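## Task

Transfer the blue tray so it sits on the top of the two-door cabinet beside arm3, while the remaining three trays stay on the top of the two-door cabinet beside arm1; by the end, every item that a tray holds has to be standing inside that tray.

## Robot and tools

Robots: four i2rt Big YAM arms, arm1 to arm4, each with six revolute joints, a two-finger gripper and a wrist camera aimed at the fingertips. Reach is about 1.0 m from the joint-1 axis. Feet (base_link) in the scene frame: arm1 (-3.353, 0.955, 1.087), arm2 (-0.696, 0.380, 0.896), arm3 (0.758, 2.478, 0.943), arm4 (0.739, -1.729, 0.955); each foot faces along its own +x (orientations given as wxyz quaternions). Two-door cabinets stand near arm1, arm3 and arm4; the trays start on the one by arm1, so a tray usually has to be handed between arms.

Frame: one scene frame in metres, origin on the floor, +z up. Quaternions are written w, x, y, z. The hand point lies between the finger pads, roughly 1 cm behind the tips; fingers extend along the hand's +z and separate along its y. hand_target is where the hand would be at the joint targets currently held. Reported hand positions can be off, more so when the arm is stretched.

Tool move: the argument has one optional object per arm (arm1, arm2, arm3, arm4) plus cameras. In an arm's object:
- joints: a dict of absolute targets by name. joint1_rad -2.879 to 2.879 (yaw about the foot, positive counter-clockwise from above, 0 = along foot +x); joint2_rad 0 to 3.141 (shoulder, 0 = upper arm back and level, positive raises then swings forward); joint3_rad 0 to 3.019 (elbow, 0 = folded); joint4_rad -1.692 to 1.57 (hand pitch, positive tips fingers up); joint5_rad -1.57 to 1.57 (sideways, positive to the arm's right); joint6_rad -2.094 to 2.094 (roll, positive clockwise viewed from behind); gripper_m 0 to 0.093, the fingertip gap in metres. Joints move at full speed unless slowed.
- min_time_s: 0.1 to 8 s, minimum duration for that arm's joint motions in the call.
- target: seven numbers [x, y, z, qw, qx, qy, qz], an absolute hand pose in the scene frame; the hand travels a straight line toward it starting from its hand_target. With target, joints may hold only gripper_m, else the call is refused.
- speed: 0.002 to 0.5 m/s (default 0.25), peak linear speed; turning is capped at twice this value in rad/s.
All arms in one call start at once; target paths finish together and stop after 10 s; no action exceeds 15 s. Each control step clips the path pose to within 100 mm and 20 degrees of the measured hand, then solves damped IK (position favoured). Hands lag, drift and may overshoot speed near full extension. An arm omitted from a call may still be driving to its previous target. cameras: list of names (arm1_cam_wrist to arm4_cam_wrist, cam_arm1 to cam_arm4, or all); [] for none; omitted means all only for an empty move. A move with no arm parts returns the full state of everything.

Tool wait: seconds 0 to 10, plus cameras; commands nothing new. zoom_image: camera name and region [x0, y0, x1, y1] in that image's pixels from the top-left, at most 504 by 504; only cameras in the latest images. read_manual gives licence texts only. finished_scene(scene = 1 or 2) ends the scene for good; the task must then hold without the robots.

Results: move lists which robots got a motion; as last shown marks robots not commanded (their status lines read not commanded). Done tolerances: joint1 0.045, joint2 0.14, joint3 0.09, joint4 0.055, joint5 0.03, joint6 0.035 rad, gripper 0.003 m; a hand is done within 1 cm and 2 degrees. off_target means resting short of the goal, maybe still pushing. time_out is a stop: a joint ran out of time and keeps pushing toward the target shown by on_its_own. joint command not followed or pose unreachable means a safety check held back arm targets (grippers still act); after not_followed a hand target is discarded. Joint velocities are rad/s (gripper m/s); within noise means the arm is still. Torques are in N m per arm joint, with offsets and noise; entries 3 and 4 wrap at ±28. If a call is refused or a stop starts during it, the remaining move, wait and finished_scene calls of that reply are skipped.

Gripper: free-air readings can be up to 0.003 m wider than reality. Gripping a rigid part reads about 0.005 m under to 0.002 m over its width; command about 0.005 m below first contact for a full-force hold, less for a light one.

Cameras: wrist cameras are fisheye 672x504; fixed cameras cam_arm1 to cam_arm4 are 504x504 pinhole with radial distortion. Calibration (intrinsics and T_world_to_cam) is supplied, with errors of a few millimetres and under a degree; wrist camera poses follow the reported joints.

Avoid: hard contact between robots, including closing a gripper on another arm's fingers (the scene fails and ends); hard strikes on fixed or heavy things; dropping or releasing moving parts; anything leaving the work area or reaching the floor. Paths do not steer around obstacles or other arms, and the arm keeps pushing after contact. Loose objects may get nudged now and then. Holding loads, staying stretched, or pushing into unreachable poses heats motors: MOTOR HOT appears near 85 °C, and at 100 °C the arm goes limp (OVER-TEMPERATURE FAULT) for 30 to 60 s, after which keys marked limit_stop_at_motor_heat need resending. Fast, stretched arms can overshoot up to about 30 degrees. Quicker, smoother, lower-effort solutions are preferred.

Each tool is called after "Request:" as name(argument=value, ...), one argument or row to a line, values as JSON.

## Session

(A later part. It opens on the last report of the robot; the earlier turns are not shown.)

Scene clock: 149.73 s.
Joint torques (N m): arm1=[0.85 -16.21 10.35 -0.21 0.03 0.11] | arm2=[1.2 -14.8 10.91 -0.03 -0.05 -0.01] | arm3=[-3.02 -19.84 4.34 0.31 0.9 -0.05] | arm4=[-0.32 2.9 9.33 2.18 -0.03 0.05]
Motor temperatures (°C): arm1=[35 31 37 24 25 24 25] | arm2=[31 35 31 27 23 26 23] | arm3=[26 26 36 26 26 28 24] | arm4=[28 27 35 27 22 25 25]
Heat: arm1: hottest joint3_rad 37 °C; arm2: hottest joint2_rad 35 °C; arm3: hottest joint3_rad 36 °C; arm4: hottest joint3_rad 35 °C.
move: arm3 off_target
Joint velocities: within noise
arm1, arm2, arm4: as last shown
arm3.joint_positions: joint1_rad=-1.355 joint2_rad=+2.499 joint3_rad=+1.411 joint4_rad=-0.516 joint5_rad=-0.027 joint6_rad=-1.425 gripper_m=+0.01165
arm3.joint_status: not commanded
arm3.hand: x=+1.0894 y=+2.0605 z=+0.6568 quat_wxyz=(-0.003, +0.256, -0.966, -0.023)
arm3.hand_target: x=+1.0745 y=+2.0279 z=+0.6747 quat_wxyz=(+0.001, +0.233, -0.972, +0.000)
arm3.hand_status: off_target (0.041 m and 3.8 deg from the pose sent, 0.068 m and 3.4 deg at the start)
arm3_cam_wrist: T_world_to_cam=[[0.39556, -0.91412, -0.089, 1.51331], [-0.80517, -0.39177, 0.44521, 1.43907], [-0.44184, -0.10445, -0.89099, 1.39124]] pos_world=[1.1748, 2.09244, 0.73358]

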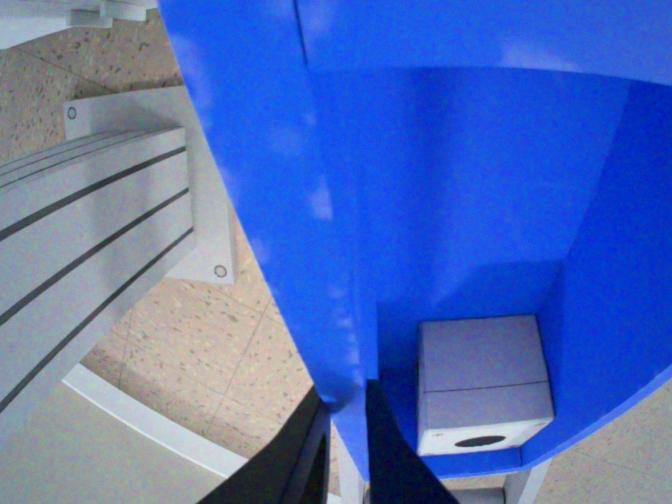

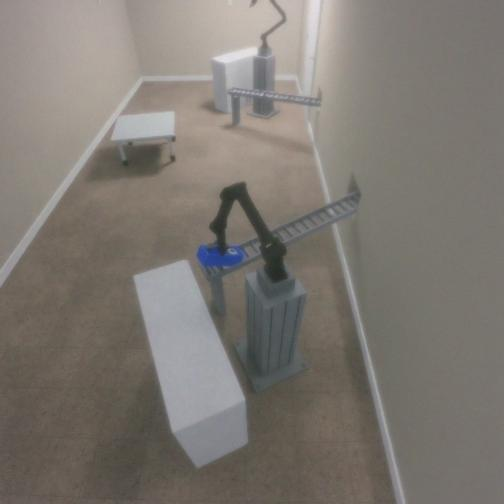

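Request:
move(
  arm3={"target": [1.078, 2.020, 0.63, 0, -0.225, 0.9744, 0], "speed": 0.05},
)

Request:
move(
  arm3={"target": [1.078, 2.020, 0.60, 0, -0.225, 0.9744, 0], "speed": 0.05},
  cameras=["arm3_cam_wrist", "cam_arm3"],
)

Request:
zoom_image(
  camera="cam_arm3",
  region=[150, 190, 300, 340],
)

Scene clock: 151.63 s.
Joint torques (N m): arm1=[1.26 -16.32 10.25 -0.25 0.04 0.11] | arm2=[1.08 -14.8 10.88 0.01 -0.04 -0.01] | arm3=[-3.55 -13.74 9.44 1.73 1.75 0.08] | arm4=[-0.26 3.08 9.35 2.18 -0.03 0.05]
Motor temperatures (°C): arm1=[35 31 37 24 25 24 25] | arm2=[31 35 31 27 23 26 23] | arm3=[26 26 36 26 26 28 24] | arm4=[28 27 35 27 22 25 25]
Heat: arm1: hottest joint3_rad 37 °C; arm2: hottest joint2_rad 35 °C; arm3: hottest joint3_rad 36 °C; arm4: hottest joint3_rad 35 °C.
move: arm3 off_target
Joint velocities: within noise
arm1.joint_positions: joint1_rad=+1.744 joint2_rad=+1.968 joint3_rad=+1.371 joint4_rad=-0.985 joint5_rad=+0.111 joint6_rad=-1.427 gripper_m=+0.02193
arm1.joint_status: not commanded
arm1.hand: x=-3.3248 y=+0.4114 z=+1.0852 quat_wxyz=(-0.050, +0.028, +0.998, -0.006)
arm1.hand_target: x=-3.3173 y=+0.4056 z=+1.0801 quat_wxyz=(-0.052, +0.028, +0.998, -0.001)
arm1.hand_status: not commanded
arm2.joint_positions: joint1_rad=-0.960 joint2_rad=+1.774 joint3_rad=+1.186 joint4_rad=-0.942 joint5_rad=+0.016 joint6_rad=-1.477 gripper_m=+0.02193
arm2.joint_status: not commanded
arm2.hand: x=-0.9871 y=+0.7780 z=+0.9214 quat_wxyz=(+0.017, -0.963, -0.269, +0.005)
arm2.hand_target: x=-0.9939 y=+0.7812 z=+0.9201 quat_wxyz=(+0.014, -0.963, -0.270, +0.005)
arm2.hand_status: not commanded
arm3.joint_positions: joint1_rad=-1.355 joint2_rad=+2.516 joint3_rad=+1.423 joint4_rad=-0.516 joint5_rad=-0.048 joint6_rad=-1.422 gripper_m=+0.01165
arm3.joint_status: not commanded
arm3.hand: x=+1.0923 y=+2.0625 z=+0.6505 quat_wxyz=(-0.011, +0.254, -0.967, -0.029)
arm3.hand_target: x=+1.0760 y=+2.0231 z=+0.6332 quat_wxyz=(+0.000, +0.225, -0.974, +0.000)
arm3.hand_status: off_target (0.049 m and 5.0 deg from the pose sent, 0.050 m and 4.6 deg at the start)
arm4.joint_positions: joint1_rad=+0.385 joint2_rad=+0.628 joint3_rad=+1.385 joint4_rad=-1.571 joint5_rad=-0.065 joint6_rad=-0.063 gripper_m=+0.09396
arm4.joint_status: not commanded
arm4.hand: x=+0.9336 y=-1.7515 z=+1.4482 quat_wxyz=(-0.377, -0.040, -0.925, +0.016)
arm4.hand_target: x=+0.9321 y=-1.7512 z=+1.4564 quat_wxyz=(-0.386, -0.040, -0.921, +0.018)
arm4.hand_status: not commanded
pictures: none

Scene clock: 152.87 s.
Joint torques (N m): arm1=[0.62 -16.44 10.44 -0.27 0.03 0.11] | arm2=[1.08 -14.68 10.95 0.01 -0.04 -0.03] | arm3=[-5.3 -12.63 8.68 2.78 2.76 -0.06] | arm4=[-0.26 3.02 9.31 2.19 -0.03 0.06]
Motor temperatures (°C): arm1=[35 31 37 24 25 24 25] | arm2=[31 35 31 27 23 26 23] | arm3=[26 26 36 26 26 28 24] | arm4=[28 27 35 27 22 25 25]
Heat: arm1: hottest joint3_rad 37 °C; arm2: hottest joint2_rad 35 °C; arm3: hottest joint3_rad 36 °C; arm4: hottest joint3_rad 35 °C.
move: arm3 off_target
Joint velocities: within noise
arm1, arm2, arm4: as last shown
arm3.joint_positions: joint1_rad=-1.330 joint2_rad=+2.564 joint3_rad=+1.460 joint4_rad=-0.516 joint5_rad=-0.071 joint6_rad=-1.404 gripper_m=+0.01165
arm3.joint_status: not commanded
arm3.hand: x=+1.1062 y=+2.0726 z=+0.6320 quat_wxyz=(-0.019, +0.257, -0.965, -0.039)
arm3.hand_target: x=+1.0752 y=+2.0259 z=+0.6059 quat_wxyz=(+0.001, +0.224, -0.975, -0.001)
arm3.hand_status: off_target (0.068 m and 6.3 deg from the pose sent, 0.068 m and 5.0 deg at the start)
arm3_cam_wrist: T_world_to_cam=[[0.3998, -0.90926, -0.1158, 1.5177], [-0.81416, -0.4103, 0.41084, 1.53845], [-0.42107, -0.06997, -0.90432, 1.29194]] pos_world=[1.18978, 2.10162, 0.71203]

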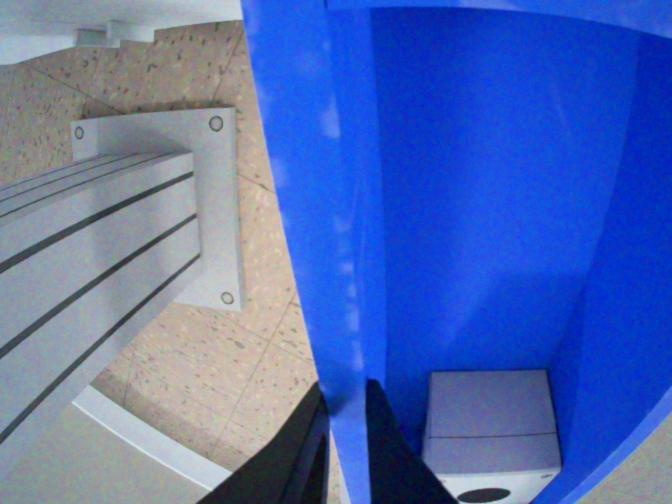

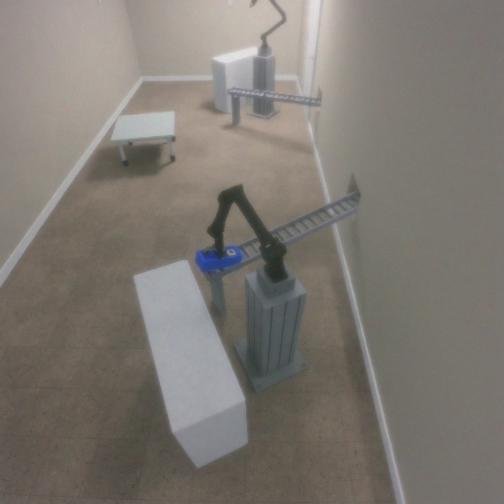

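Scaled by 3.360 from the camera's image (finer frame: 720x720).

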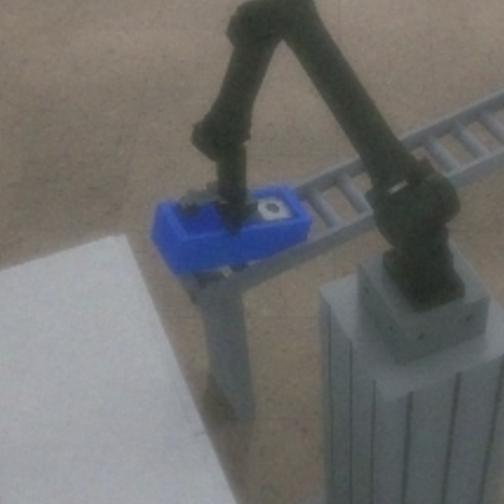

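Request:
move(
  arm3={"target": [1.085, 2.030, 0.665, 0, -0.2334, 0.9724, 0], "speed": 0.06},
)

Request:
move(
  arm3={"target": [1.052, 2.008, 0.68, 0, -0.2334, 0.9724, 0], "speed": 0.06},
  cameras=["arm3_cam_wrist", "cam_arm3"],
)

Request:
zoom_image(
  camera="cam_arm3",
  region=[150, 190, 300, 340],
)

Scene clock: 155.93 s.
Joint torques (N m): arm1=[0.44 -16.5 10.33 -0.21 0.03 0.12] | arm2=[1.14 -14.8 10.92 0.02 -0.04 -0.02] | arm3=[-2.9 -20.19 4.37 0.5 1.06 -0.08] | arm4=[-0.26 3.08 9.31 2.15 -0.02 0.06]
Motor temperatures (°C): arm1=[35 31 37 24 25 24 25] | arm2=[31 35 31 27 23 26 23] | arm3=[26 26 36 27 28 28 24] | arm4=[28 27 35 27 22 25 25]
Heat: arm1: hottest joint3_rad 37 °C; arm2: hottest joint2_rad 35 °C; arm3: hottest joint3_rad 36 °C; arm4: hottest joint3_rad 35 °C.
move: arm3 off_target
Joint velocities: within noise
arm1, arm2, arm4: as last shown
arm3.joint_positions: joint1_rad=-1.335 joint2_rad=+2.527 joint3_rad=+1.432 joint4_rad=-0.516 joint5_rad=-0.032 joint6_rad=-1.404 gripper_m=+0.01165
arm3.joint_status: not commanded
arm3.hand: x=+1.0984 y=+2.0670 z=+0.6458 quat_wxyz=(-0.003, +0.255, -0.966, -0.027)
arm3.hand_target: x=+1.0844 y=+2.0312 z=+0.6648 quat_wxyz=(+0.001, +0.233, -0.972, +0.000)
arm3.hand_status: off_target (0.044 m and 4.1 deg from the pose sent, 0.058 m and 5.7 deg at the start)
pictures: none

Scene clock: 157.27 s.
Joint torques (N m): arm1=[0.97 -16.21 10.35 -0.31 0.02 0.11] | arm2=[1.08 -14.74 10.92 0.01 -0.03 -0.03] | arm3=[-4.25 -18.96 5.11 0.79 1.31 -0.05] | arm4=[-0.32 3.02 9.32 2.17 -0.03 0.05]
Motor temperatures (°C): arm1=[35 31 37 24 25 24 25] | arm2=[31 35 31 27 23 26 23] | arm3=[26 26 36 27 28 28 24] | arm4=[28 27 35 27 22 25 25]
Heat: arm1: hottest joint3_rad 37 °C; arm2: hottest joint2_rad 35 °C; arm3: hottest joint3_rad 36 °C; arm4: hottest joint3_rad 35 °C.
move: arm3 off_target
Joint velocities: within noise
arm1, arm2, arm4: as last shown
arm3.joint_positions: joint1_rad=-1.393 joint2_rad=+2.478 joint3_rad=+1.408 joint4_rad=-0.541 joint5_rad=-0.037 joint6_rad=-1.478 gripper_m=+0.01165
arm3.joint_status: not commanded
arm3.hand: x=+1.0748 y=+2.0485 z=+0.6674 quat_wxyz=(-0.007, +0.263, -0.964, -0.028)
arm3.hand_target: x=+1.0512 y=+2.0097 z=+0.6804 quat_wxyz=(+0.001, +0.233, -0.972, +0.000)
arm3.hand_status: off_target (0.048 m and 4.8 deg from the pose sent, 0.082 m and 4.1 deg at the start)
arm3_cam_wrist: T_world_to_cam=[[0.40917, -0.90729, -0.09701, 1.4857], [-0.80203, -0.40831, 0.43594, 1.45453], [-0.43513, -0.10056, -0.89473, 1.38034]] pos_world=[1.1593, 2.08067, 0.74509]

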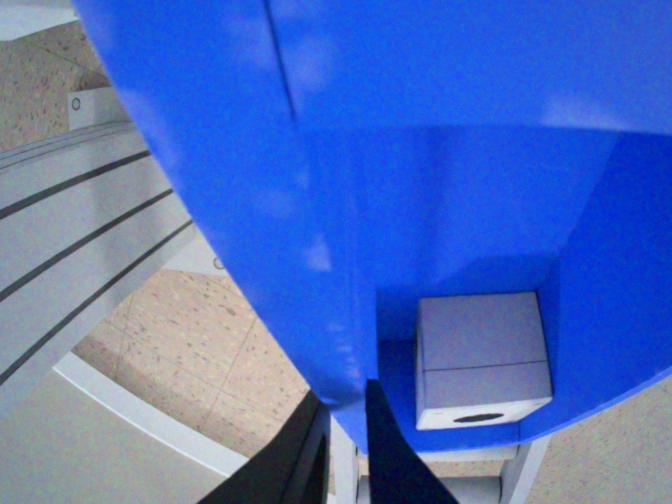

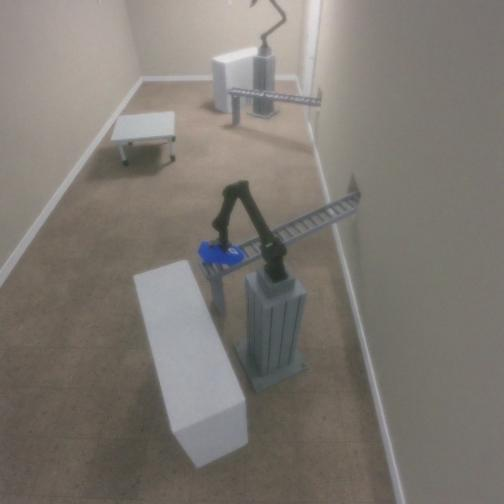

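Scaled by 3.360 from the camera's image (finer frame: 720x720).

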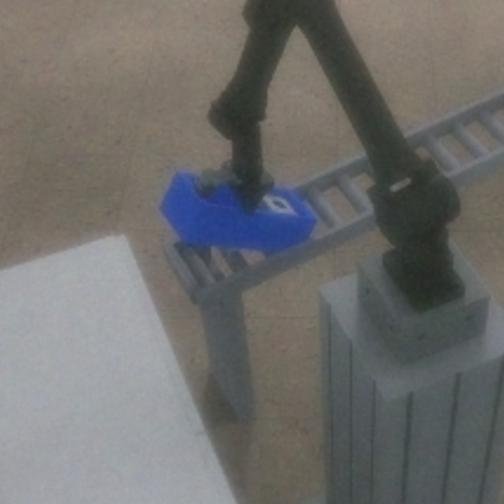

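Request:
move(
  arm3={"target": [1.0795, 2.0225, 0.64, 0, -0.2036, 0.979, 0], "speed": 0.05},
  cameras=["arm3_cam_wrist"],
)

Request:
move(
  arm3={"target": [1.0795, 2.0225, 0.61, 0, -0.2036, 0.979, 0], "speed": 0.05},
  cameras=["arm3_cam_wrist", "cam_arm3"],
)

Request:
zoom_image(
  camera="cam_arm3",
  region=[150, 190, 300, 340],
)

Scene clock: 160.17 s.
Joint torques (N m): arm1=[0.62 -16.32 10.39 -0.23 0.04 0.08] | arm2=[1.08 -14.62 10.91 -0.02 -0.04 -0.03] | arm3=[-1.44 -14.04 8.09 1.95 1.35 0.2] | arm4=[-0.21 3.02 9.32 2.19 -0.03 0.06]
Motor temperatures (°C): arm1=[35 31 37 24 25 24 25] | arm2=[31 35 31 27 23 26 23] | arm3=[26 26 36 27 28 28 24] | arm4=[28 27 35 27 22 25 25]
Heat: arm1: hottest joint3_rad 37 °C; arm2: hottest joint2_rad 35 °C; arm3: hottest joint3_rad 36 °C; arm4: hottest joint3_rad 35 °C.
move: arm3 off_target
Joint velocities: within noise
arm1, arm2, arm4: as last shown
arm3.joint_positions: joint1_rad=-1.370 joint2_rad=+2.498 joint3_rad=+1.428 joint4_rad=-0.531 joint5_rad=-0.039 joint6_rad=-1.386 gripper_m=+0.01165
arm3.joint_status: not commanded
arm3.hand: x=+1.0886 y=+2.0514 z=+0.6603 quat_wxyz=(-0.008, +0.230, -0.973, -0.024)
arm3.hand_target: x=+1.0784 y=+2.0244 z=+0.6422 quat_wxyz=(+0.000, +0.204, -0.979, +0.000)
arm3.hand_status: off_target (0.036 m and 4.2 deg from the pose sent, 0.038 m and 7.8 deg at the start)
arm3_cam_wrist: T_world_to_cam=[[0.34561, -0.93407, -0.08986, 1.60142], [-0.8296, -0.34889, 0.43593, 1.37808], [-0.43853, -0.07612, -0.89549, 1.33441]] pos_world=[1.17498, 2.0782, 0.7381]

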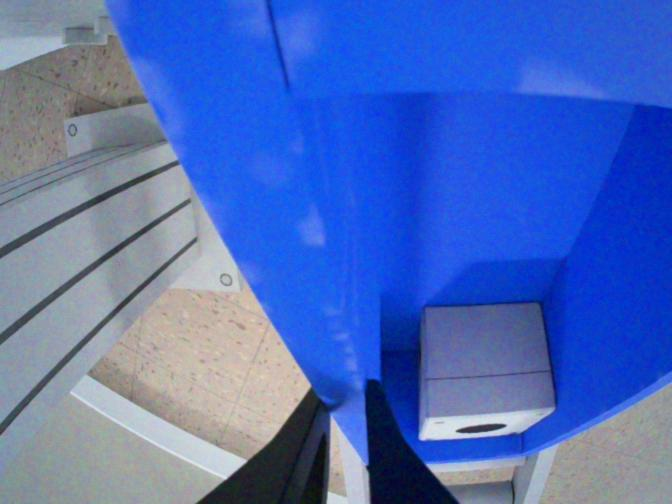

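Scene clock: 161.37 s.
Joint torques (N m): arm1=[0.79 -16.09 10.44 -0.28 0.03 0.12] | arm2=[1.2 -14.74 10.93 0.02 -0.04 -0.02] | arm3=[-4.25 -13.22 8.28 2.37 2.15 0.18] | arm4=[-0.26 2.96 9.31 2.15 -0.03 0.06]
Motor temperatures (°C): arm1=[35 31 37 24 25 24 25] | arm2=[31 35 31 27 23 26 23] | arm3=[26 26 36 27 28 28 24] | arm4=[28 27 35 27 22 25 25]
Heat: arm1: hottest joint3_rad 37 °C; arm2: hottest joint2_rad 35 °C; arm3: hottest joint3_rad 36 °C; arm4: hottest joint3_rad 35 °C.
move: arm3 off_target
Joint velocities: within noise
arm1, arm2, arm4: as last shown
arm3.joint_positions: joint1_rad=-1.338 joint2_rad=+2.551 joint3_rad=+1.454 joint4_rad=-0.510 joint5_rad=-0.057 joint6_rad=-1.380 gripper_m=+0.01165
arm3.joint_status: not commanded
arm3.hand: x=+1.1030 y=+2.0657 z=+0.6373 quat_wxyz=(-0.015, +0.242, -0.970, -0.031)
arm3.hand_target: x=+1.0773 y=+2.0268 z=+0.6141 quat_wxyz=(+0.001, +0.203, -0.979, -0.001)
arm3.hand_status: off_target (0.056 m and 6.0 deg from the pose sent, 0.059 m and 4.2 deg at the start)
arm3_cam_wrist: T_world_to_cam=[[0.36999, -0.92351, -0.10123, 1.56637], [-0.82478, -0.37666, 0.42174, 1.46608], [-0.42761, -0.07254, -0.90105, 1.3052]] pos_world=[1.18778, 2.09345, 0.71632]

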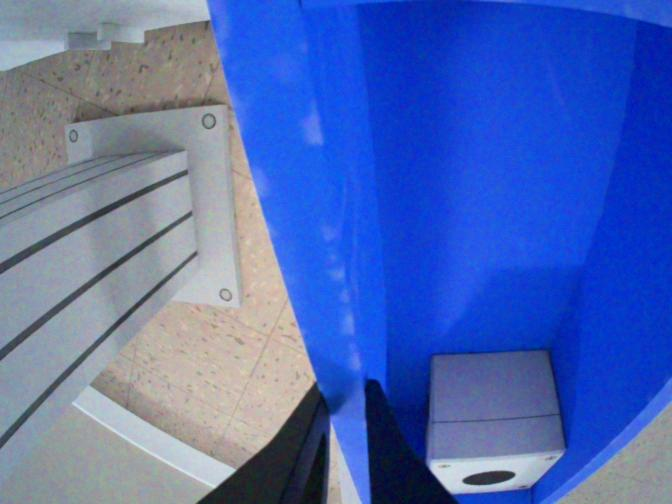

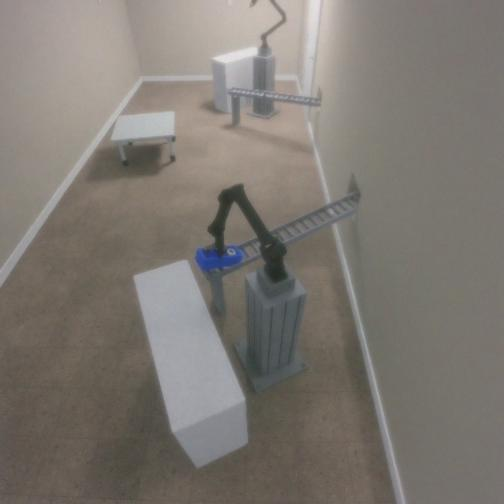

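Scaled by 3.360 from the camera's image (finer frame: 720x720).

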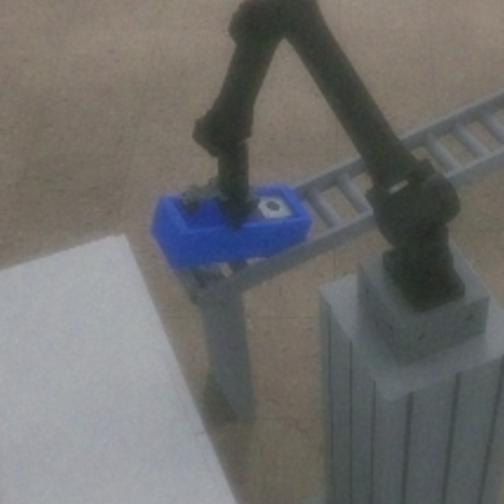

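Request:
move(
  arm3={"target": [1.040, 2.000, 0.655, 0, -0.2036, 0.979, 0], "speed": 0.06},
)

Request:
move(
  arm3={"target": [1.035, 1.999, 0.61, 0, -0.2036, 0.979, 0], "speed": 0.05},
  cameras=["arm3_cam_wrist", "cam_arm3"],
)

Request:
zoom_image(
  camera="cam_arm3",
  region=[150, 190, 300, 340],
)

Scene clock: 164.40 s.
Joint torques (N m): arm1=[0.79 -16.15 10.4 -0.31 0.04 0.1] | arm2=[1.14 -14.86 10.88 -0.01 -0.04 -0.01] | arm3=[-7.53 -17.32 5.49 1.36 2.22 -0.01] | arm4=[-0.38 3.08 9.33 2.18 -0.03 0.05]
Motor temperatures (°C): arm1=[35 31 38 24 25 24 25] | arm2=[31 35 31 27 23 26 23] | arm3=[26 26 36 27 28 28 24] | arm4=[28 27 35 27 22 25 25]
Heat: arm1: hottest joint3_rad 38 °C; arm2: hottest joint2_rad 35 °C; arm3: hottest joint3_rad 36 °C; arm4: hottest joint3_rad 35 °C.
move: arm3 off_target
Joint velocities: within noise
arm1, arm2, arm4: as last shown
arm3.joint_positions: joint1_rad=-1.382 joint2_rad=+2.508 joint3_rad=+1.421 joint4_rad=-0.523 joint5_rad=-0.059 joint6_rad=-1.445 gripper_m=+0.01165
arm3.joint_status: not commanded
arm3.hand: x=+1.0829 y=+2.0543 z=+0.6545 quat_wxyz=(-0.017, +0.252, -0.967, -0.031)
arm3.hand_target: x=+1.0388 y=+2.0051 z=+0.6566 quat_wxyz=(+0.001, +0.203, -0.979, -0.001)
arm3.hand_status: off_target (0.069 m and 7.0 deg from the pose sent, 0.093 m and 6.0 deg at the start)
pictures: none

Scene clock: 165.83 s.
Joint torques (N m): arm1=[0.79 -16.03 10.44 -0.18 0.04 0.11] | arm2=[1.14 -14.8 10.92 -0.01 -0.04 -0.03] | arm3=[-7.71 -11.63 8.02 3 2.76 -0.06] | arm4=[-0.26 3.02 9.31 2.18 -0.03 0.05]
Motor temperatures (°C): arm1=[35 31 38 24 25 24 25] | arm2=[31 35 31 27 23 26 23] | arm3=[26 26 36 27 29 28 24] | arm4=[28 27 35 27 22 25 25]
Heat: arm1: hottest joint3_rad 38 °C; arm2: hottest joint2_rad 35 °C; arm3: hottest joint3_rad 36 °C; arm4: hottest joint3_rad 35 °C.
move: arm3 off_target
Joint velocities: within noise
arm1, arm2, arm4: as last shown
arm3.joint_positions: joint1_rad=-1.382 joint2_rad=+2.514 joint3_rad=+1.420 joint4_rad=-0.511 joint5_rad=-0.071 joint6_rad=-1.446 gripper_m=+0.01165
arm3.joint_status: not commanded
arm3.hand: x=+1.0845 y=+2.0558 z=+0.6510 quat_wxyz=(-0.024, +0.253, -0.967, -0.031)
arm3.hand_target: x=+1.0324 y=+2.0091 z=+0.6175 quat_wxyz=(+0.002, +0.203, -0.979, -0.002)
arm3.hand_status: off_target (0.086 m and 7.3 deg from the pose sent, 0.086 m and 7.0 deg at the start)
arm3_cam_wrist: T_world_to_cam=[[0.39203, -0.91465, -0.09865, 1.52157], [-0.82348, -0.39671, 0.40558, 1.4917], [-0.4101, -0.07776, -0.90872, 1.30575]] pos_world=[1.16737, 2.085, 0.73166]

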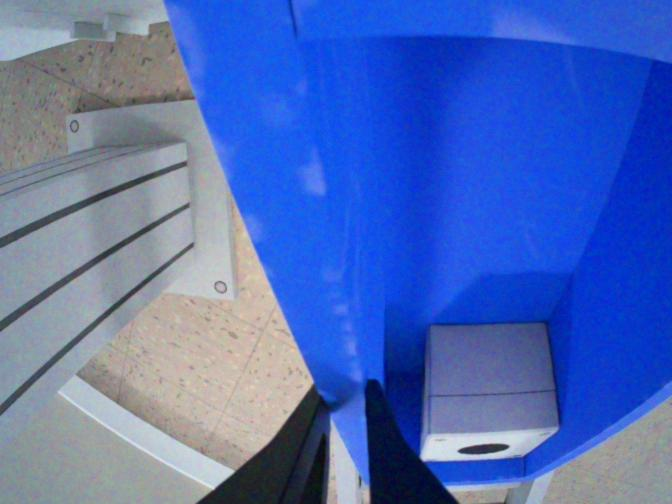

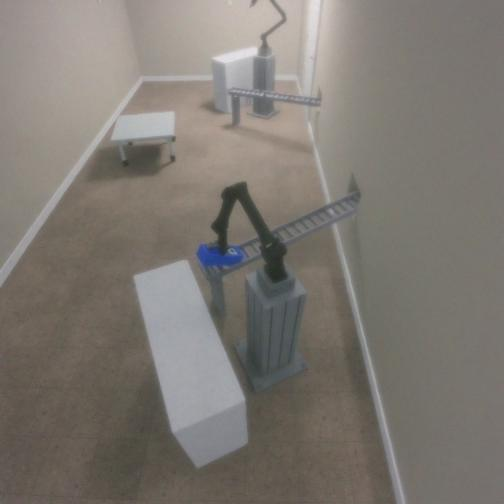

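Scaled by 3.360 from the camera's image (finer frame: 720x720).

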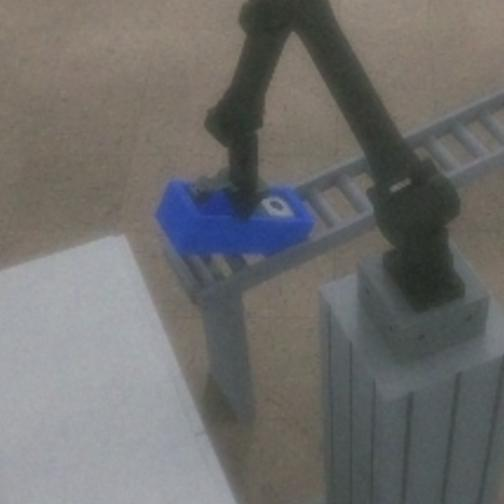

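Request:
move(
  arm3={"target": [1.085, 2.035, 0.665, 0, -0.215, 0.9766, 0], "speed": 0.06},
)

Request:
move(
  arm3={"target": [1.117, 2.053, 0.60, 0, -0.2250, 0.9744, 0], "speed": 0.05},
  cameras=["arm3_cam_wrist", "cam_arm3"],
)

Request:
zoom_image(
  camera="cam_arm3",
  region=[170, 210, 280, 320],
)

Scene clock: 169.70 s.
Joint torques (N m): arm1=[0.62 -16.79 10.39 -0.21 0.04 0.12] | arm2=[1.14 -14.8 10.91 0.03 -0.03 -0.02] | arm3=[-0.56 -18.96 4.45 0.61 1.19 0.41] | arm4=[-0.26 3.02 9.32 2.15 -0.02 0.05]
Motor temperatures (°C): arm1=[35 31 38 24 25 24 25] | arm2=[31 35 31 27 23 26 23] | arm3=[26 26 36 27 30 28 24] | arm4=[28 27 35 27 22 25 25]
Heat: arm1: hottest joint3_rad 38 °C; arm2: hottest joint2_rad 35 °C; arm3: hottest joint3_rad 36 °C; arm4: hottest joint3_rad 35 °C.
move: arm3 off_target
Joint velocities: within noise
arm1.joint_positions: joint1_rad=+1.744 joint2_rad=+1.968 joint3_rad=+1.371 joint4_rad=-0.985 joint5_rad=+0.111 joint6_rad=-1.427 gripper_m=+0.02193
arm1.joint_status: not commanded
arm1.hand: x=-3.3248 y=+0.4114 z=+1.0852 quat_wxyz=(-0.050, +0.028, +0.998, -0.006)
arm1.hand_target: x=-3.3173 y=+0.4056 z=+1.0801 quat_wxyz=(-0.052, +0.028, +0.998, -0.001)
arm1.hand_status: not commanded
arm2.joint_positions: joint1_rad=-0.960 joint2_rad=+1.774 joint3_rad=+1.186 joint4_rad=-0.942 joint5_rad=+0.016 joint6_rad=-1.477 gripper_m=+0.02193
arm2.joint_status: not commanded
arm2.hand: x=-0.9871 y=+0.7780 z=+0.9214 quat_wxyz=(+0.017, -0.963, -0.269, +0.005)
arm2.hand_target: x=-0.9939 y=+0.7812 z=+0.9201 quat_wxyz=(+0.014, -0.963, -0.270, +0.005)
arm2.hand_status: not commanded
arm3.joint_positions: joint1_rad=-1.361 joint2_rad=+2.511 joint3_rad=+1.420 joint4_rad=-0.511 joint5_rad=-0.036 joint6_rad=-1.405 gripper_m=+0.01165
arm3.joint_status: not commanded
arm3.hand: x=+1.0887 y=+2.0581 z=+0.6520 quat_wxyz=(-0.007, +0.244, -0.970, -0.024)
arm3.hand_target: x=+1.0848 y=+2.0354 z=+0.6651 quat_wxyz=(+0.000, +0.215, -0.977, +0.000)
arm3.hand_status: off_target (0.027 m and 4.4 deg from the pose sent, 0.025 m and 6.3 deg at the start)
arm4.joint_positions: joint1_rad=+0.385 joint2_rad=+0.628 joint3_rad=+1.385 joint4_rad=-1.571 joint5_rad=-0.065 joint6_rad=-0.063 gripper_m=+0.09396
arm4.joint_status: not commanded
arm4.hand: x=+0.9336 y=-1.7515 z=+1.4482 quat_wxyz=(-0.377, -0.040, -0.925, +0.016)
arm4.hand_target: x=+0.9321 y=-1.7512 z=+1.4564 quat_wxyz=(-0.386, -0.040, -0.921, +0.018)
arm4.hand_status: not commanded
pictures: none

Scene clock: 171.77 s.
Joint torques (N m): arm1=[0.5 -16.15 10.43 -0.31 0.02 0.11] | arm2=[1.14 -14.86 10.86 0.01 -0.03 -0.02] | arm3=[-1.03 -14.97 7.17 1.47 1.09 0.06] | arm4=[-0.32 3.02 9.29 2.15 -0.03 0.06]
Motor temperatures (°C): arm1=[35 31 38 24 25 24 25] | arm2=[31 35 31 27 23 26 23] | arm3=[26 26 36 27 29 28 25] | arm4=[28 27 35 27 22 25 25]
Heat: arm1: hottest joint3_rad 38 °C; arm2: hottest joint2_rad 35 °C; arm3: hottest joint3_rad 36 °C; arm4: hottest joint3_rad 35 °C.
move: arm3 off_target
Joint velocities: within noise
arm1, arm2, arm4: as last shown
arm3.joint_positions: joint1_rad=-1.284 joint2_rad=+2.602 joint3_rad=+1.490 joint4_rad=-0.480 joint5_rad=-0.032 joint6_rad=-1.329 gripper_m=+0.01165
arm3.joint_status: not commanded
arm3.hand: x=+1.1256 y=+2.0776 z=+0.6160 quat_wxyz=(-0.006, +0.244, -0.970, -0.019)
arm3.hand_target: x=+1.1161 y=+2.0544 z=+0.6015 quat_wxyz=(+0.000, +0.225, -0.974, +0.000)
arm3.hand_status: off_target (0.031 m and 3.2 deg from the pose sent, 0.059 m and 3.6 deg at the start)
arm3_cam_wrist: T_world_to_cam=[[0.37268, -0.92449, -0.08014, 1.5528], [-0.8183, -0.36814, 0.44143, 1.46103], [-0.4376, -0.09893, -0.89371, 1.35815]] pos_world=[1.21119, 2.10778, 0.6933]

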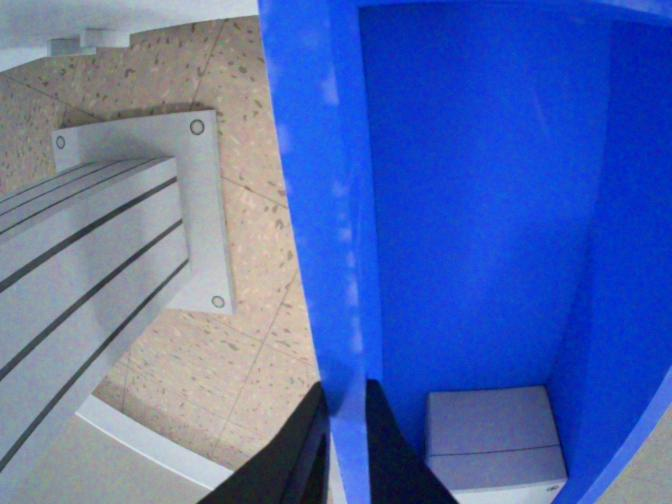

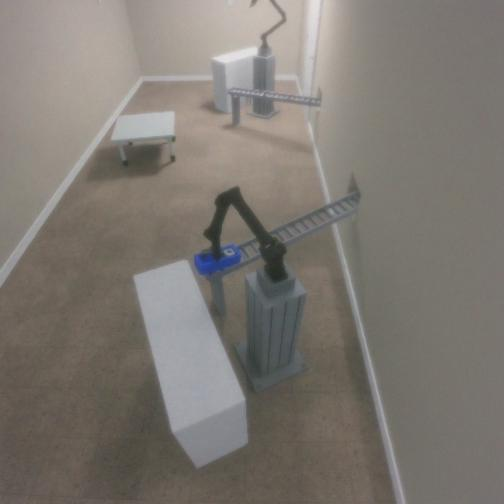

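Scaled by 4.582 from the camera's image (finer frame: 720x720).

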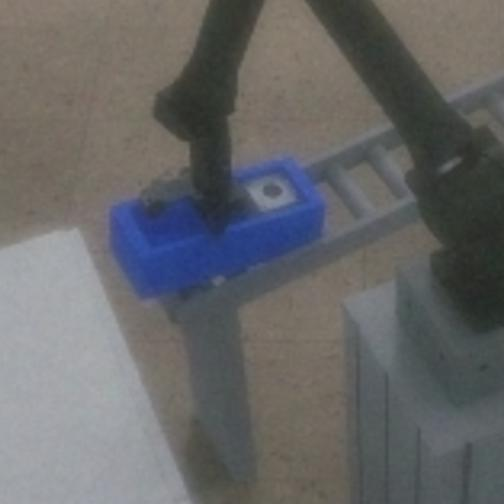

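Request:
move(
  arm3={"joints": {"gripper_m": 0.018}},
)

Request:
move(
  arm3={"joints": {"gripper_m": 0.035}},
  cameras=["arm3_cam_wrist"],
)

Request:
move(
  arm3={"target": [1.116, 2.054, 0.72, 0, -0.2334, 0.9724, 0], "speed": 0.12},
  cameras=["arm3_cam_wrist", "cam_arm3"],
)

Request:
zoom_image(
  camera="cam_arm3",
  region=[170, 210, 280, 320],
)

Scene clock: 173.57 s.
Joint torques (N m): arm1=[0.73 -16.26 10.44 -0.16 0.04 0.11] | arm2=[1.08 -14.68 10.92 -0.02 -0.04 -0.02] | arm3=[0.56 -17.67 5.59 0.65 -0.07 0.06] | arm4=[-0.26 3.02 9.32 2.18 -0.03 0.05]
Motor temperatures (°C): arm1=[35 31 38 24 25 24 25] | arm2=[31 35 31 27 23 26 23] | arm3=[26 26 36 27 29 28 24] | arm4=[28 27 35 27 22 25 25]
Heat: arm1: hottest joint3_rad 38 °C; arm2: hottest joint2_rad 35 °C; arm3: hottest joint3_rad 36 °C; arm4: hottest joint3_rad 35 °C.
move: arm3 done
Joint velocities: within noise
arm1, arm2, arm4: as last shown
arm3.joint_positions: joint1_rad=-1.305 joint2_rad=+2.634 joint3_rad=+1.504 joint4_rad=-0.460 joint5_rad=-0.006 joint6_rad=-1.328 gripper_m=+0.01790
arm3.joint_status: all done
arm3.hand: x=+1.1127 y=+2.0680 z=+0.6015 quat_wxyz=(+0.005, +0.234, -0.972, -0.012)
arm3.hand_target: x=+1.1160 y=+2.0543 z=+0.6015 quat_wxyz=(+0.000, +0.225, -0.974, +0.000)
arm3.hand_status: not commanded
pictures: none

Scene clock: 174.10 s.
Joint torques (N m): arm1=[0.73 -16.26 10.51 -0.23 0.05 0.12] | arm2=[1.03 -14.68 10.88 -0.02 -0.04 -0.03] | arm3=[0.56 -17.2 5.7 0.59 -0.06 0.06] | arm4=[-0.21 3.08 9.31 2.22 -0.03 0.06]
Motor temperatures (°C): arm1=[35 31 38 24 25 24 25] | arm2=[31 35 31 27 23 26 23] | arm3=[26 26 36 27 29 28 24] | arm4=[28 27 35 27 22 25 25]
Heat: arm1: hottest joint3_rad 38 °C; arm2: hottest joint2_rad 35 °C; arm3: hottest joint3_rad 36 °C; arm4: hottest joint3_rad 35 °C.
move: arm3 done
Joint velocities: within noise
arm1, arm2, arm4: as last shown
arm3.joint_positions: joint1_rad=-1.305 joint2_rad=+2.634 joint3_rad=+1.504 joint4_rad=-0.460 joint5_rad=-0.006 joint6_rad=-1.328 gripper_m=+0.03477
arm3.joint_status: all done
arm3.hand: x=+1.1127 y=+2.0680 z=+0.6015 quat_wxyz=(+0.005, +0.234, -0.972, -0.012)
arm3.hand_target: x=+1.1160 y=+2.0543 z=+0.6015 quat_wxyz=(+0.000, +0.225, -0.974, +0.000)
arm3.hand_status: not commanded
arm3_cam_wrist: T_world_to_cam=[[0.35176, -0.93356, -0.06881, 1.58279], [-0.8175, -0.34218, 0.46326, 1.3856], [-0.45602, -0.10671, -0.88355, 1.36908]] pos_world=[1.20029, 2.09784, 0.67666]

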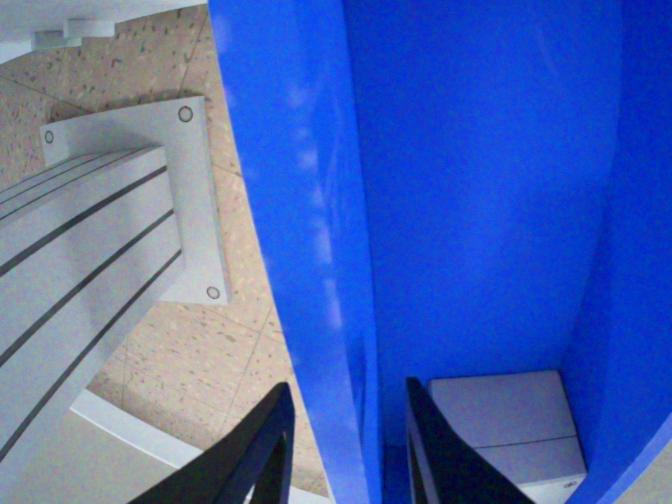

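Scene clock: 175.90 s.
Joint torques (N m): arm1=[0.73 -16.38 10.29 -0.23 0.02 0.1] | arm2=[1.14 -14.74 10.88 -0.02 -0.04 -0.01] | arm3=[0.32 -19.72 4.42 0.03 -0.05 -0.13] | arm4=[-0.21 2.96 9.31 2.19 -0.03 0.05]
Motor temperatures (°C): arm1=[35 31 38 24 25 24 25] | arm2=[31 35 31 27 23 26 23] | arm3=[26 27 36 27 29 28 24] | arm4=[28 27 35 27 22 25 25]
Heat: arm1: hottest joint3_rad 38 °C; arm2: hottest joint2_rad 35 °C; arm3: hottest joint3_rad 36 °C; arm4: hottest joint3_rad 35 °C.
move: arm3 off_target
Joint velocities: within noise
arm1, arm2, arm4: as last shown
arm3.joint_positions: joint1_rad=-1.305 joint2_rad=+2.403 joint3_rad=+1.394 joint4_rad=-0.577 joint5_rad=-0.006 joint6_rad=-1.332 gripper_m=+0.03487
arm3.joint_status: not commanded
arm3.hand: x=+1.1153 y=+2.0655 z=+0.7037 quat_wxyz=(+0.004, +0.235, -0.972, -0.010)
arm3.hand_target: x=+1.1159 y=+2.0541 z=+0.7196 quat_wxyz=(+0.000, +0.233, -0.972, +0.000)
arm3.hand_status: off_target (0.020 m and 1.3 deg from the pose sent, 0.119 m and 1.5 deg at the start)
arm3_cam_wrist: T_world_to_cam=[[0.35548, -0.93235, -0.06599, 1.57793], [-0.81717, -0.34428, 0.46229, 1.34431], [-0.45373, -0.11041, -0.88427, 1.46583]] pos_world=[1.20269, 2.09585, 0.77886]

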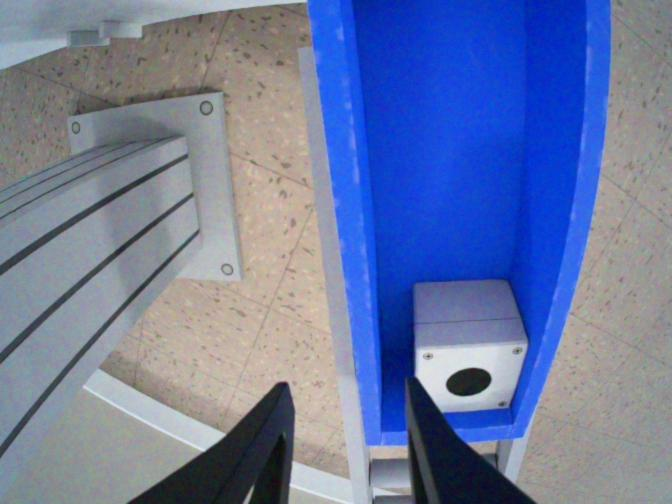

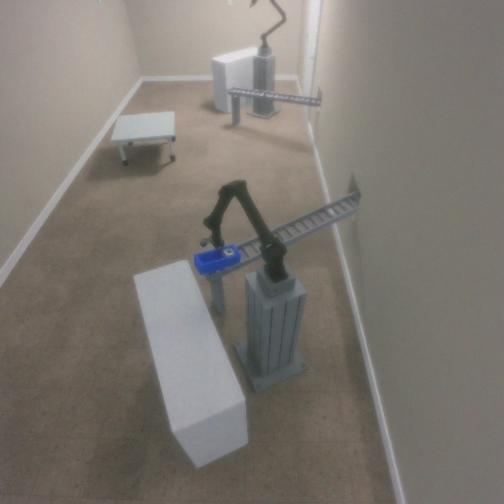

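Scaled by 4.582 from the camera's image (finer frame: 720x720).

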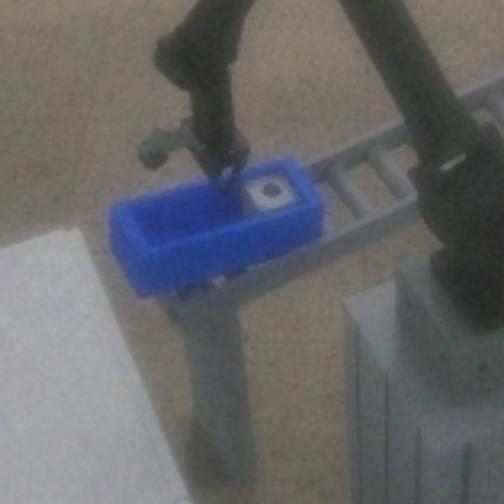

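Request:
move(
  arm3={"target": [1.0834, 2.0396, 0.675, 0, -0.2250, 0.9744, 0], "speed": 0.1},
  cameras=["arm3_cam_wrist"],
)

Scene clock: 178.80 s.
Joint torques (N m): arm1=[0.79 -16.67 10.37 -0.27 0.04 0.11] | arm2=[1.14 -14.86 10.96 0.02 -0.04 -0.02] | arm3=[0.73 -16.62 4.79 0.76 -0.07 -0.09] | arm4=[-0.32 2.9 9.32 2.21 -0.03 0.05]
Motor temperatures (°C): arm1=[35 31 38 24 25 24 25] | arm2=[31 35 31 27 23 26 23] | arm3=[26 27 36 27 28 28 24] | arm4=[28 27 35 27 22 25 25]
Heat: arm1: hottest joint3_rad 38 °C; arm2: hottest joint2_rad 35 °C; arm3: hottest joint3_rad 36 °C; arm4: hottest joint3_rad 35 °C.
move: arm3 done
Joint velocities: within noise
arm1, arm2, arm4: as last shown
arm3.joint_positions: joint1_rad=-1.369 joint2_rad=+2.452 joint3_rad=+1.394 joint4_rad=-0.514 joint5_rad=-0.006 joint6_rad=-1.376 gripper_m=+0.03487
arm3.joint_status: not commanded
arm3.hand: x=+1.0864 y=+2.0462 z=+0.6779 quat_wxyz=(+0.001, +0.226, -0.974, -0.004)
arm3.hand_target: x=+1.0832 y=+2.0397 z=+0.6750 quat_wxyz=(+0.000, +0.225, -0.974, +0.000)
arm3.hand_status: done (0.008 m and 0.5 deg from the pose sent, 0.050 m and 1.8 deg at the start)
arm3_cam_wrist: T_world_to_cam=[[0.3386, -0.93945, -0.05283, 1.59243], [-0.82756, -0.32405, 0.45841, 1.29847], [-0.44777, -0.1115, -0.88717, 1.42553]] pos_world=[1.17368, 2.07571, 0.75359]

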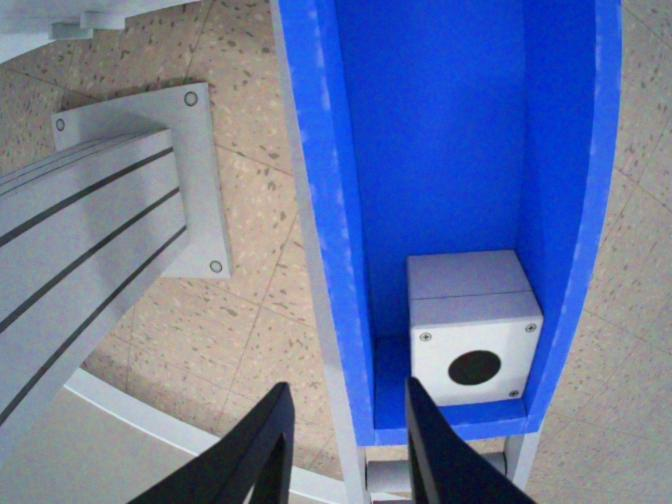

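Request:
move(
  arm3={"target": [1.094, 2.045, 0.655, 0, -0.2250, 0.9744, 0], "speed": 0.1, "joints": {"gripper_m": 0.03}},
)

Request:
move(
  arm3={"target": [1.094, 2.045, 0.608, 0, -0.2250, 0.9744, 0], "speed": 0.08},
  cameras=["arm3_cam_wrist"],
)

Scene clock: 180.97 s.
Joint torques (N m): arm1=[0.56 -16.38 10.35 -0.23 0.05 0.09] | arm2=[1.03 -14.74 10.89 -0.01 -0.04 -0.02] | arm3=[2.61 -16.73 6.05 0.75 -0.08 0.05] | arm4=[-0.21 3.02 9.31 2.17 -0.03 0.05]
Motor temperatures (°C): arm1=[35 31 38 24 25 24 25] | arm2=[31 35 31 27 23 26 23] | arm3=[26 27 36 27 28 28 24] | arm4=[28 27 35 27 22 25 25]
Heat: arm1: hottest joint3_rad 38 °C; arm2: hottest joint2_rad 35 °C; arm3: hottest joint3_rad 36 °C; arm4: hottest joint3_rad 35 °C.
move: arm3 off_target
Joint velocities: within noise
arm1, arm2, arm4: as last shown
arm3.joint_positions: joint1_rad=-1.369 joint2_rad=+2.498 joint3_rad=+1.405 joint4_rad=-0.496 joint5_rad=-0.006 joint6_rad=-1.371 gripper_m=+0.03013
arm3.joint_status: all done
arm3.hand: x=+1.0819 y=+2.0520 z=+0.6562 quat_wxyz=(+0.004, +0.224, -0.975, -0.011)
arm3.hand_target: x=+1.0937 y=+2.0453 z=+0.6554 quat_wxyz=(+0.000, +0.225, -0.974, +0.000)
arm3.hand_status: off_target (0.014 m and 1.4 deg from the pose sent, 0.024 m and 0.5 deg at the start)
pictures: none

Scene clock: 182.37 s.
Joint torques (N m): arm1=[0.32 -16.56 10.32 -0.25 0.05 0.12] | arm2=[1.26 -14.8 10.92 0.01 -0.04 -0.02] | arm3=[2.67 -16.67 5.56 0.68 -0.09 0.08] | arm4=[-0.26 3.02 9.33 2.17 -0.02 0.04]
Motor temperatures (°C): arm1=[35 31 38 24 25 24 25] | arm2=[31 35 31 27 23 26 23] | arm3=[26 27 36 27 28 28 24] | arm4=[28 27 35 27 22 25 25]
Heat: arm1: hottest joint3_rad 38 °C; arm2: hottest joint2_rad 35 °C; arm3: hottest joint3_rad 36 °C; arm4: hottest joint3_rad 35 °C.
move: arm3 off_target
Joint velocities: within noise
arm1, arm2, arm4: as last shown
arm3.joint_positions: joint1_rad=-1.369 joint2_rad=+2.608 joint3_rad=+1.470 joint4_rad=-0.449 joint5_rad=-0.006 joint6_rad=-1.371 gripper_m=+0.03013
arm3.joint_status: not commanded
arm3.hand: x=+1.0826 y=+2.0507 z=+0.6099 quat_wxyz=(+0.004, +0.224, -0.975, -0.011)
arm3.hand_target: x=+1.0937 y=+2.0452 z=+0.6082 quat_wxyz=(+0.000, +0.225, -0.974, +0.000)
arm3.hand_status: off_target (0.013 m and 1.3 deg from the pose sent, 0.050 m and 1.4 deg at the start)
arm3_cam_wrist: T_world_to_cam=[[0.3326, -0.94074, -0.06621, 1.6117], [-0.82547, -0.32435, 0.46195, 1.32415], [-0.45605, -0.09899, -0.88443, 1.34567]] pos_world=[1.17069, 2.07889, 0.68516]

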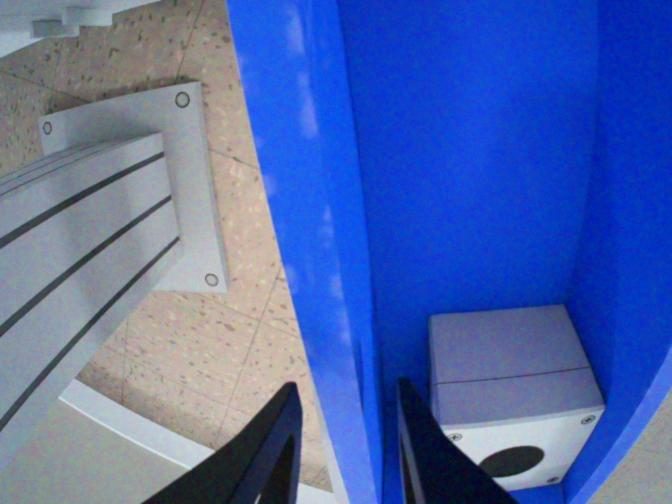

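Request:
move(
  arm3={"joints": {"gripper_m": 0.018}},
)

Request:
move(
  arm3={"joints": {"gripper_m": 0.001}},
  cameras=["arm3_cam_wrist"],
)

Request:
move(
  arm3={"target": [1.094, 2.045, 0.650, 0, -0.2250, 0.9744, 0], "speed": 0.04},
  cameras=["arm3_cam_wrist", "cam_arm3"],
)

Request:
zoom_image(
  camera="cam_arm3",
  region=[170, 210, 280, 320],
)

Scene clock: 183.40 s.
Joint torques (N m): arm1=[0.73 -16.5 10.37 -0.28 0.06 0.1] | arm2=[0.97 -14.68 10.89 -0.02 -0.03 -0.03] | arm3=[2.61 -16.85 5.5 0.73 -0.09 0.06] | arm4=[-0.26 3.02 9.33 2.18 -0.03 0.05]
Motor temperatures (°C): arm1=[35 31 38 24 25 24 25] | arm2=[31 34 31 27 23 26 23] | arm3=[26 27 36 27 28 28 24] | arm4=[28 27 35 27 22 25 25]
Heat: arm1: hottest joint3_rad 38 °C; arm2: hottest joint2_rad 34 °C; arm3: hottest joint3_rad 36 °C; arm4: hottest joint3_rad 35 °C.
move: arm3 done
Joint velocities: within noise
arm1.joint_positions: joint1_rad=+1.744 joint2_rad=+1.968 joint3_rad=+1.371 joint4_rad=-0.985 joint5_rad=+0.111 joint6_rad=-1.427 gripper_m=+0.02193
arm1.joint_status: not commanded
arm1.hand: x=-3.3248 y=+0.4114 z=+1.0852 quat_wxyz=(-0.050, +0.028, +0.998, -0.006)
arm1.hand_target: x=-3.3173 y=+0.4056 z=+1.0801 quat_wxyz=(-0.052, +0.028, +0.998, -0.001)
arm1.hand_status: not commanded
arm2.joint_positions: joint1_rad=-0.960 joint2_rad=+1.774 joint3_rad=+1.186 joint4_rad=-0.942 joint5_rad=+0.016 joint6_rad=-1.477 gripper_m=+0.02193
arm2.joint_status: not commanded
arm2.hand: x=-0.9871 y=+0.7780 z=+0.9214 quat_wxyz=(+0.017, -0.963, -0.269, +0.005)
arm2.hand_target: x=-0.9939 y=+0.7812 z=+0.9201 quat_wxyz=(+0.014, -0.963, -0.270, +0.005)
arm2.hand_status: not commanded
arm3.joint_positions: joint1_rad=-1.369 joint2_rad=+2.608 joint3_rad=+1.470 joint4_rad=-0.449 joint5_rad=-0.006 joint6_rad=-1.371 gripper_m=+0.01821
arm3.joint_status: all done
arm3.hand: x=+1.0826 y=+2.0507 z=+0.6099 quat_wxyz=(+0.004, +0.224, -0.975, -0.011)
arm3.hand_target: x=+1.0937 y=+2.0452 z=+0.6082 quat_wxyz=(+0.000, +0.225, -0.974, +0.000)
arm3.hand_status: not commanded
arm4.joint_positions: joint1_rad=+0.385 joint2_rad=+0.628 joint3_rad=+1.385 joint4_rad=-1.571 joint5_rad=-0.065 joint6_rad=-0.063 gripper_m=+0.09396
arm4.joint_status: not commanded
arm4.hand: x=+0.9336 y=-1.7515 z=+1.4482 quat_wxyz=(-0.377, -0.040, -0.925, +0.016)
arm4.hand_target: x=+0.9321 y=-1.7512 z=+1.4564 quat_wxyz=(-0.386, -0.040, -0.921, +0.018)
arm4.hand_status: not commanded
pictures: none

Scene clock: 183.90 s.
Joint torques (N m): arm1=[0.73 -16.5 10.28 -0.24 0.04 0.11] | arm2=[1.2 -14.68 10.91 0.05 -0.03 -0.02] | arm3=[2.43 -16.91 5.49 0.65 0.04 0.08] | arm4=[-0.21 3.02 9.29 2.18 -0.02 0.05]
Motor temperatures (°C): arm1=[35 31 38 24 25 24 25] | arm2=[31 34 31 27 23 26 23] | arm3=[26 27 36 27 27 28 24] | arm4=[28 27 35 27 22 25 25]
Heat: arm1: hottest joint3_rad 38 °C; arm2: hottest joint2_rad 34 °C; arm3: hottest joint3_rad 36 °C; arm4: hottest joint3_rad 35 °C.
move: arm3 off_target
Joint velocities: within noise
arm1, arm2, arm4: as last shown
arm3.joint_positions: joint1_rad=-1.367 joint2_rad=+2.608 joint3_rad=+1.470 joint4_rad=-0.448 joint5_rad=-0.008 joint6_rad=-1.371 gripper_m=+0.01136
arm3.joint_status: gripper_m off_target (ended at +0.01140, target +0.00100)
arm3.hand: x=+1.0842 y=+2.0510 z=+0.6100 quat_wxyz=(+0.002, +0.225, -0.974, -0.010)
arm3.hand_target: x=+1.0939 y=+2.0453 z=+0.6083 quat_wxyz=(+0.000, +0.225, -0.974, +0.000)
arm3.hand_status: not commanded
arm3_cam_wrist: T_world_to_cam=[[0.33529, -0.93985, -0.0652, 1.60608], [-0.82614, -0.32658, 0.45918, 1.3325], [-0.45285, -0.1001, -0.88595, 1.34626]] pos_world=[1.17199, 2.0794, 0.68557]

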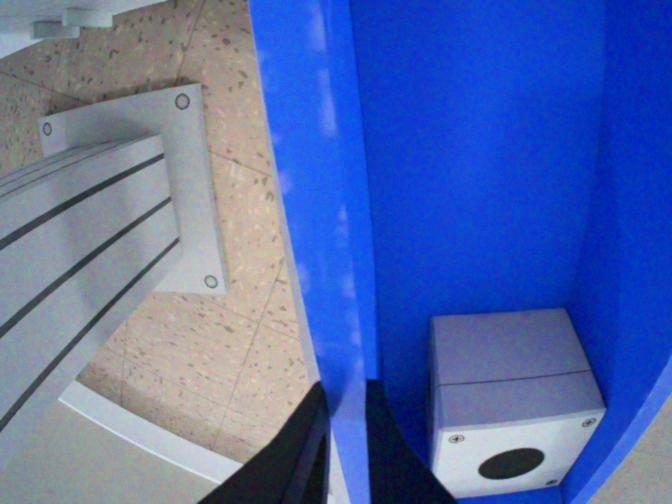

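Scene clock: 185.43 s.
Joint torques (N m): arm1=[0.73 -16.03 10.4 -0.25 0.04 0.12] | arm2=[0.97 -14.8 10.89 0.01 -0.03 -0.03] | arm3=[2.61 -22.12 3.03 -0.47 -0.03 0.11] | arm4=[-0.32 2.96 9.31 2.17 -0.04 0.05]
Motor temperatures (°C): arm1=[35 31 38 24 25 24 25] | arm2=[31 34 31 27 23 26 23] | arm3=[26 27 36 27 27 28 24] | arm4=[28 27 35 27 22 25 25]
Heat: arm1: hottest joint3_rad 38 °C; arm2: hottest joint2_rad 34 °C; arm3: hottest joint3_rad 36 °C; arm4: hottest joint3_rad 35 °C.
move: arm3 off_target
Joint velocities: within noise
arm1, arm2, arm4: as last shown
arm3.joint_positions: joint1_rad=-1.367 joint2_rad=+2.588 joint3_rad=+1.440 joint4_rad=-0.458 joint5_rad=-0.007 joint6_rad=-1.374 gripper_m=+0.01136
arm3.joint_status: not commanded
arm3.hand: x=+1.0773 y=+2.0598 z=+0.6159 quat_wxyz=(+0.007, +0.226, -0.974, -0.019)
arm3.hand_target: x=+1.0937 y=+2.0454 z=+0.6486 quat_wxyz=(+0.000, +0.225, -0.974, +0.000)
arm3.hand_status: off_target (0.041 m and 2.4 deg from the pose sent, 0.042 m and 1.2 deg at the start)
arm3_cam_wrist: T_world_to_cam=[[0.33648, -0.93793, -0.08411, 1.6234], [-0.8193, -0.33561, 0.46487, 1.33469], [-0.46425, -0.08751, -0.88137, 1.33275]] pos_world=[1.16599, 2.0872, 0.69074]

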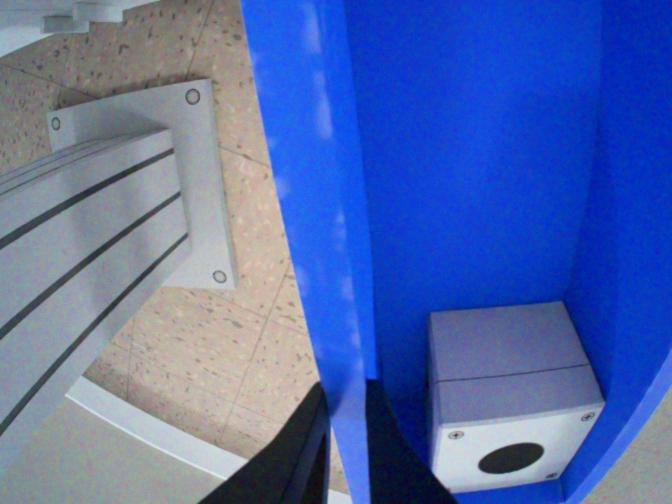

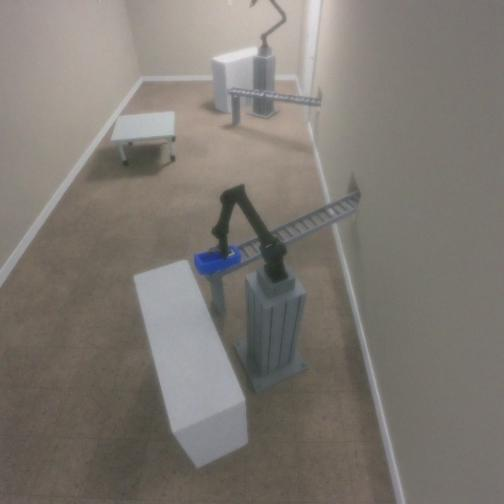

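Scaled by 4.582 from the camera's image (finer frame: 720x720).

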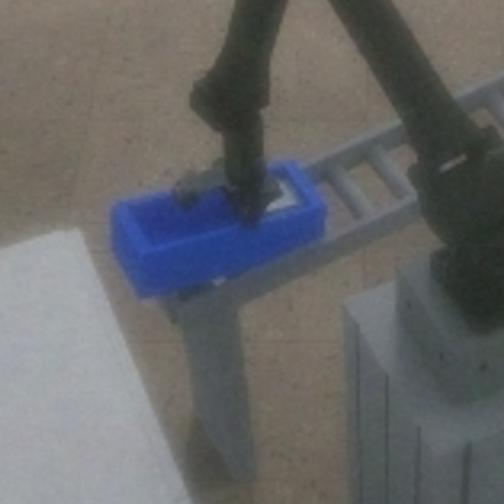

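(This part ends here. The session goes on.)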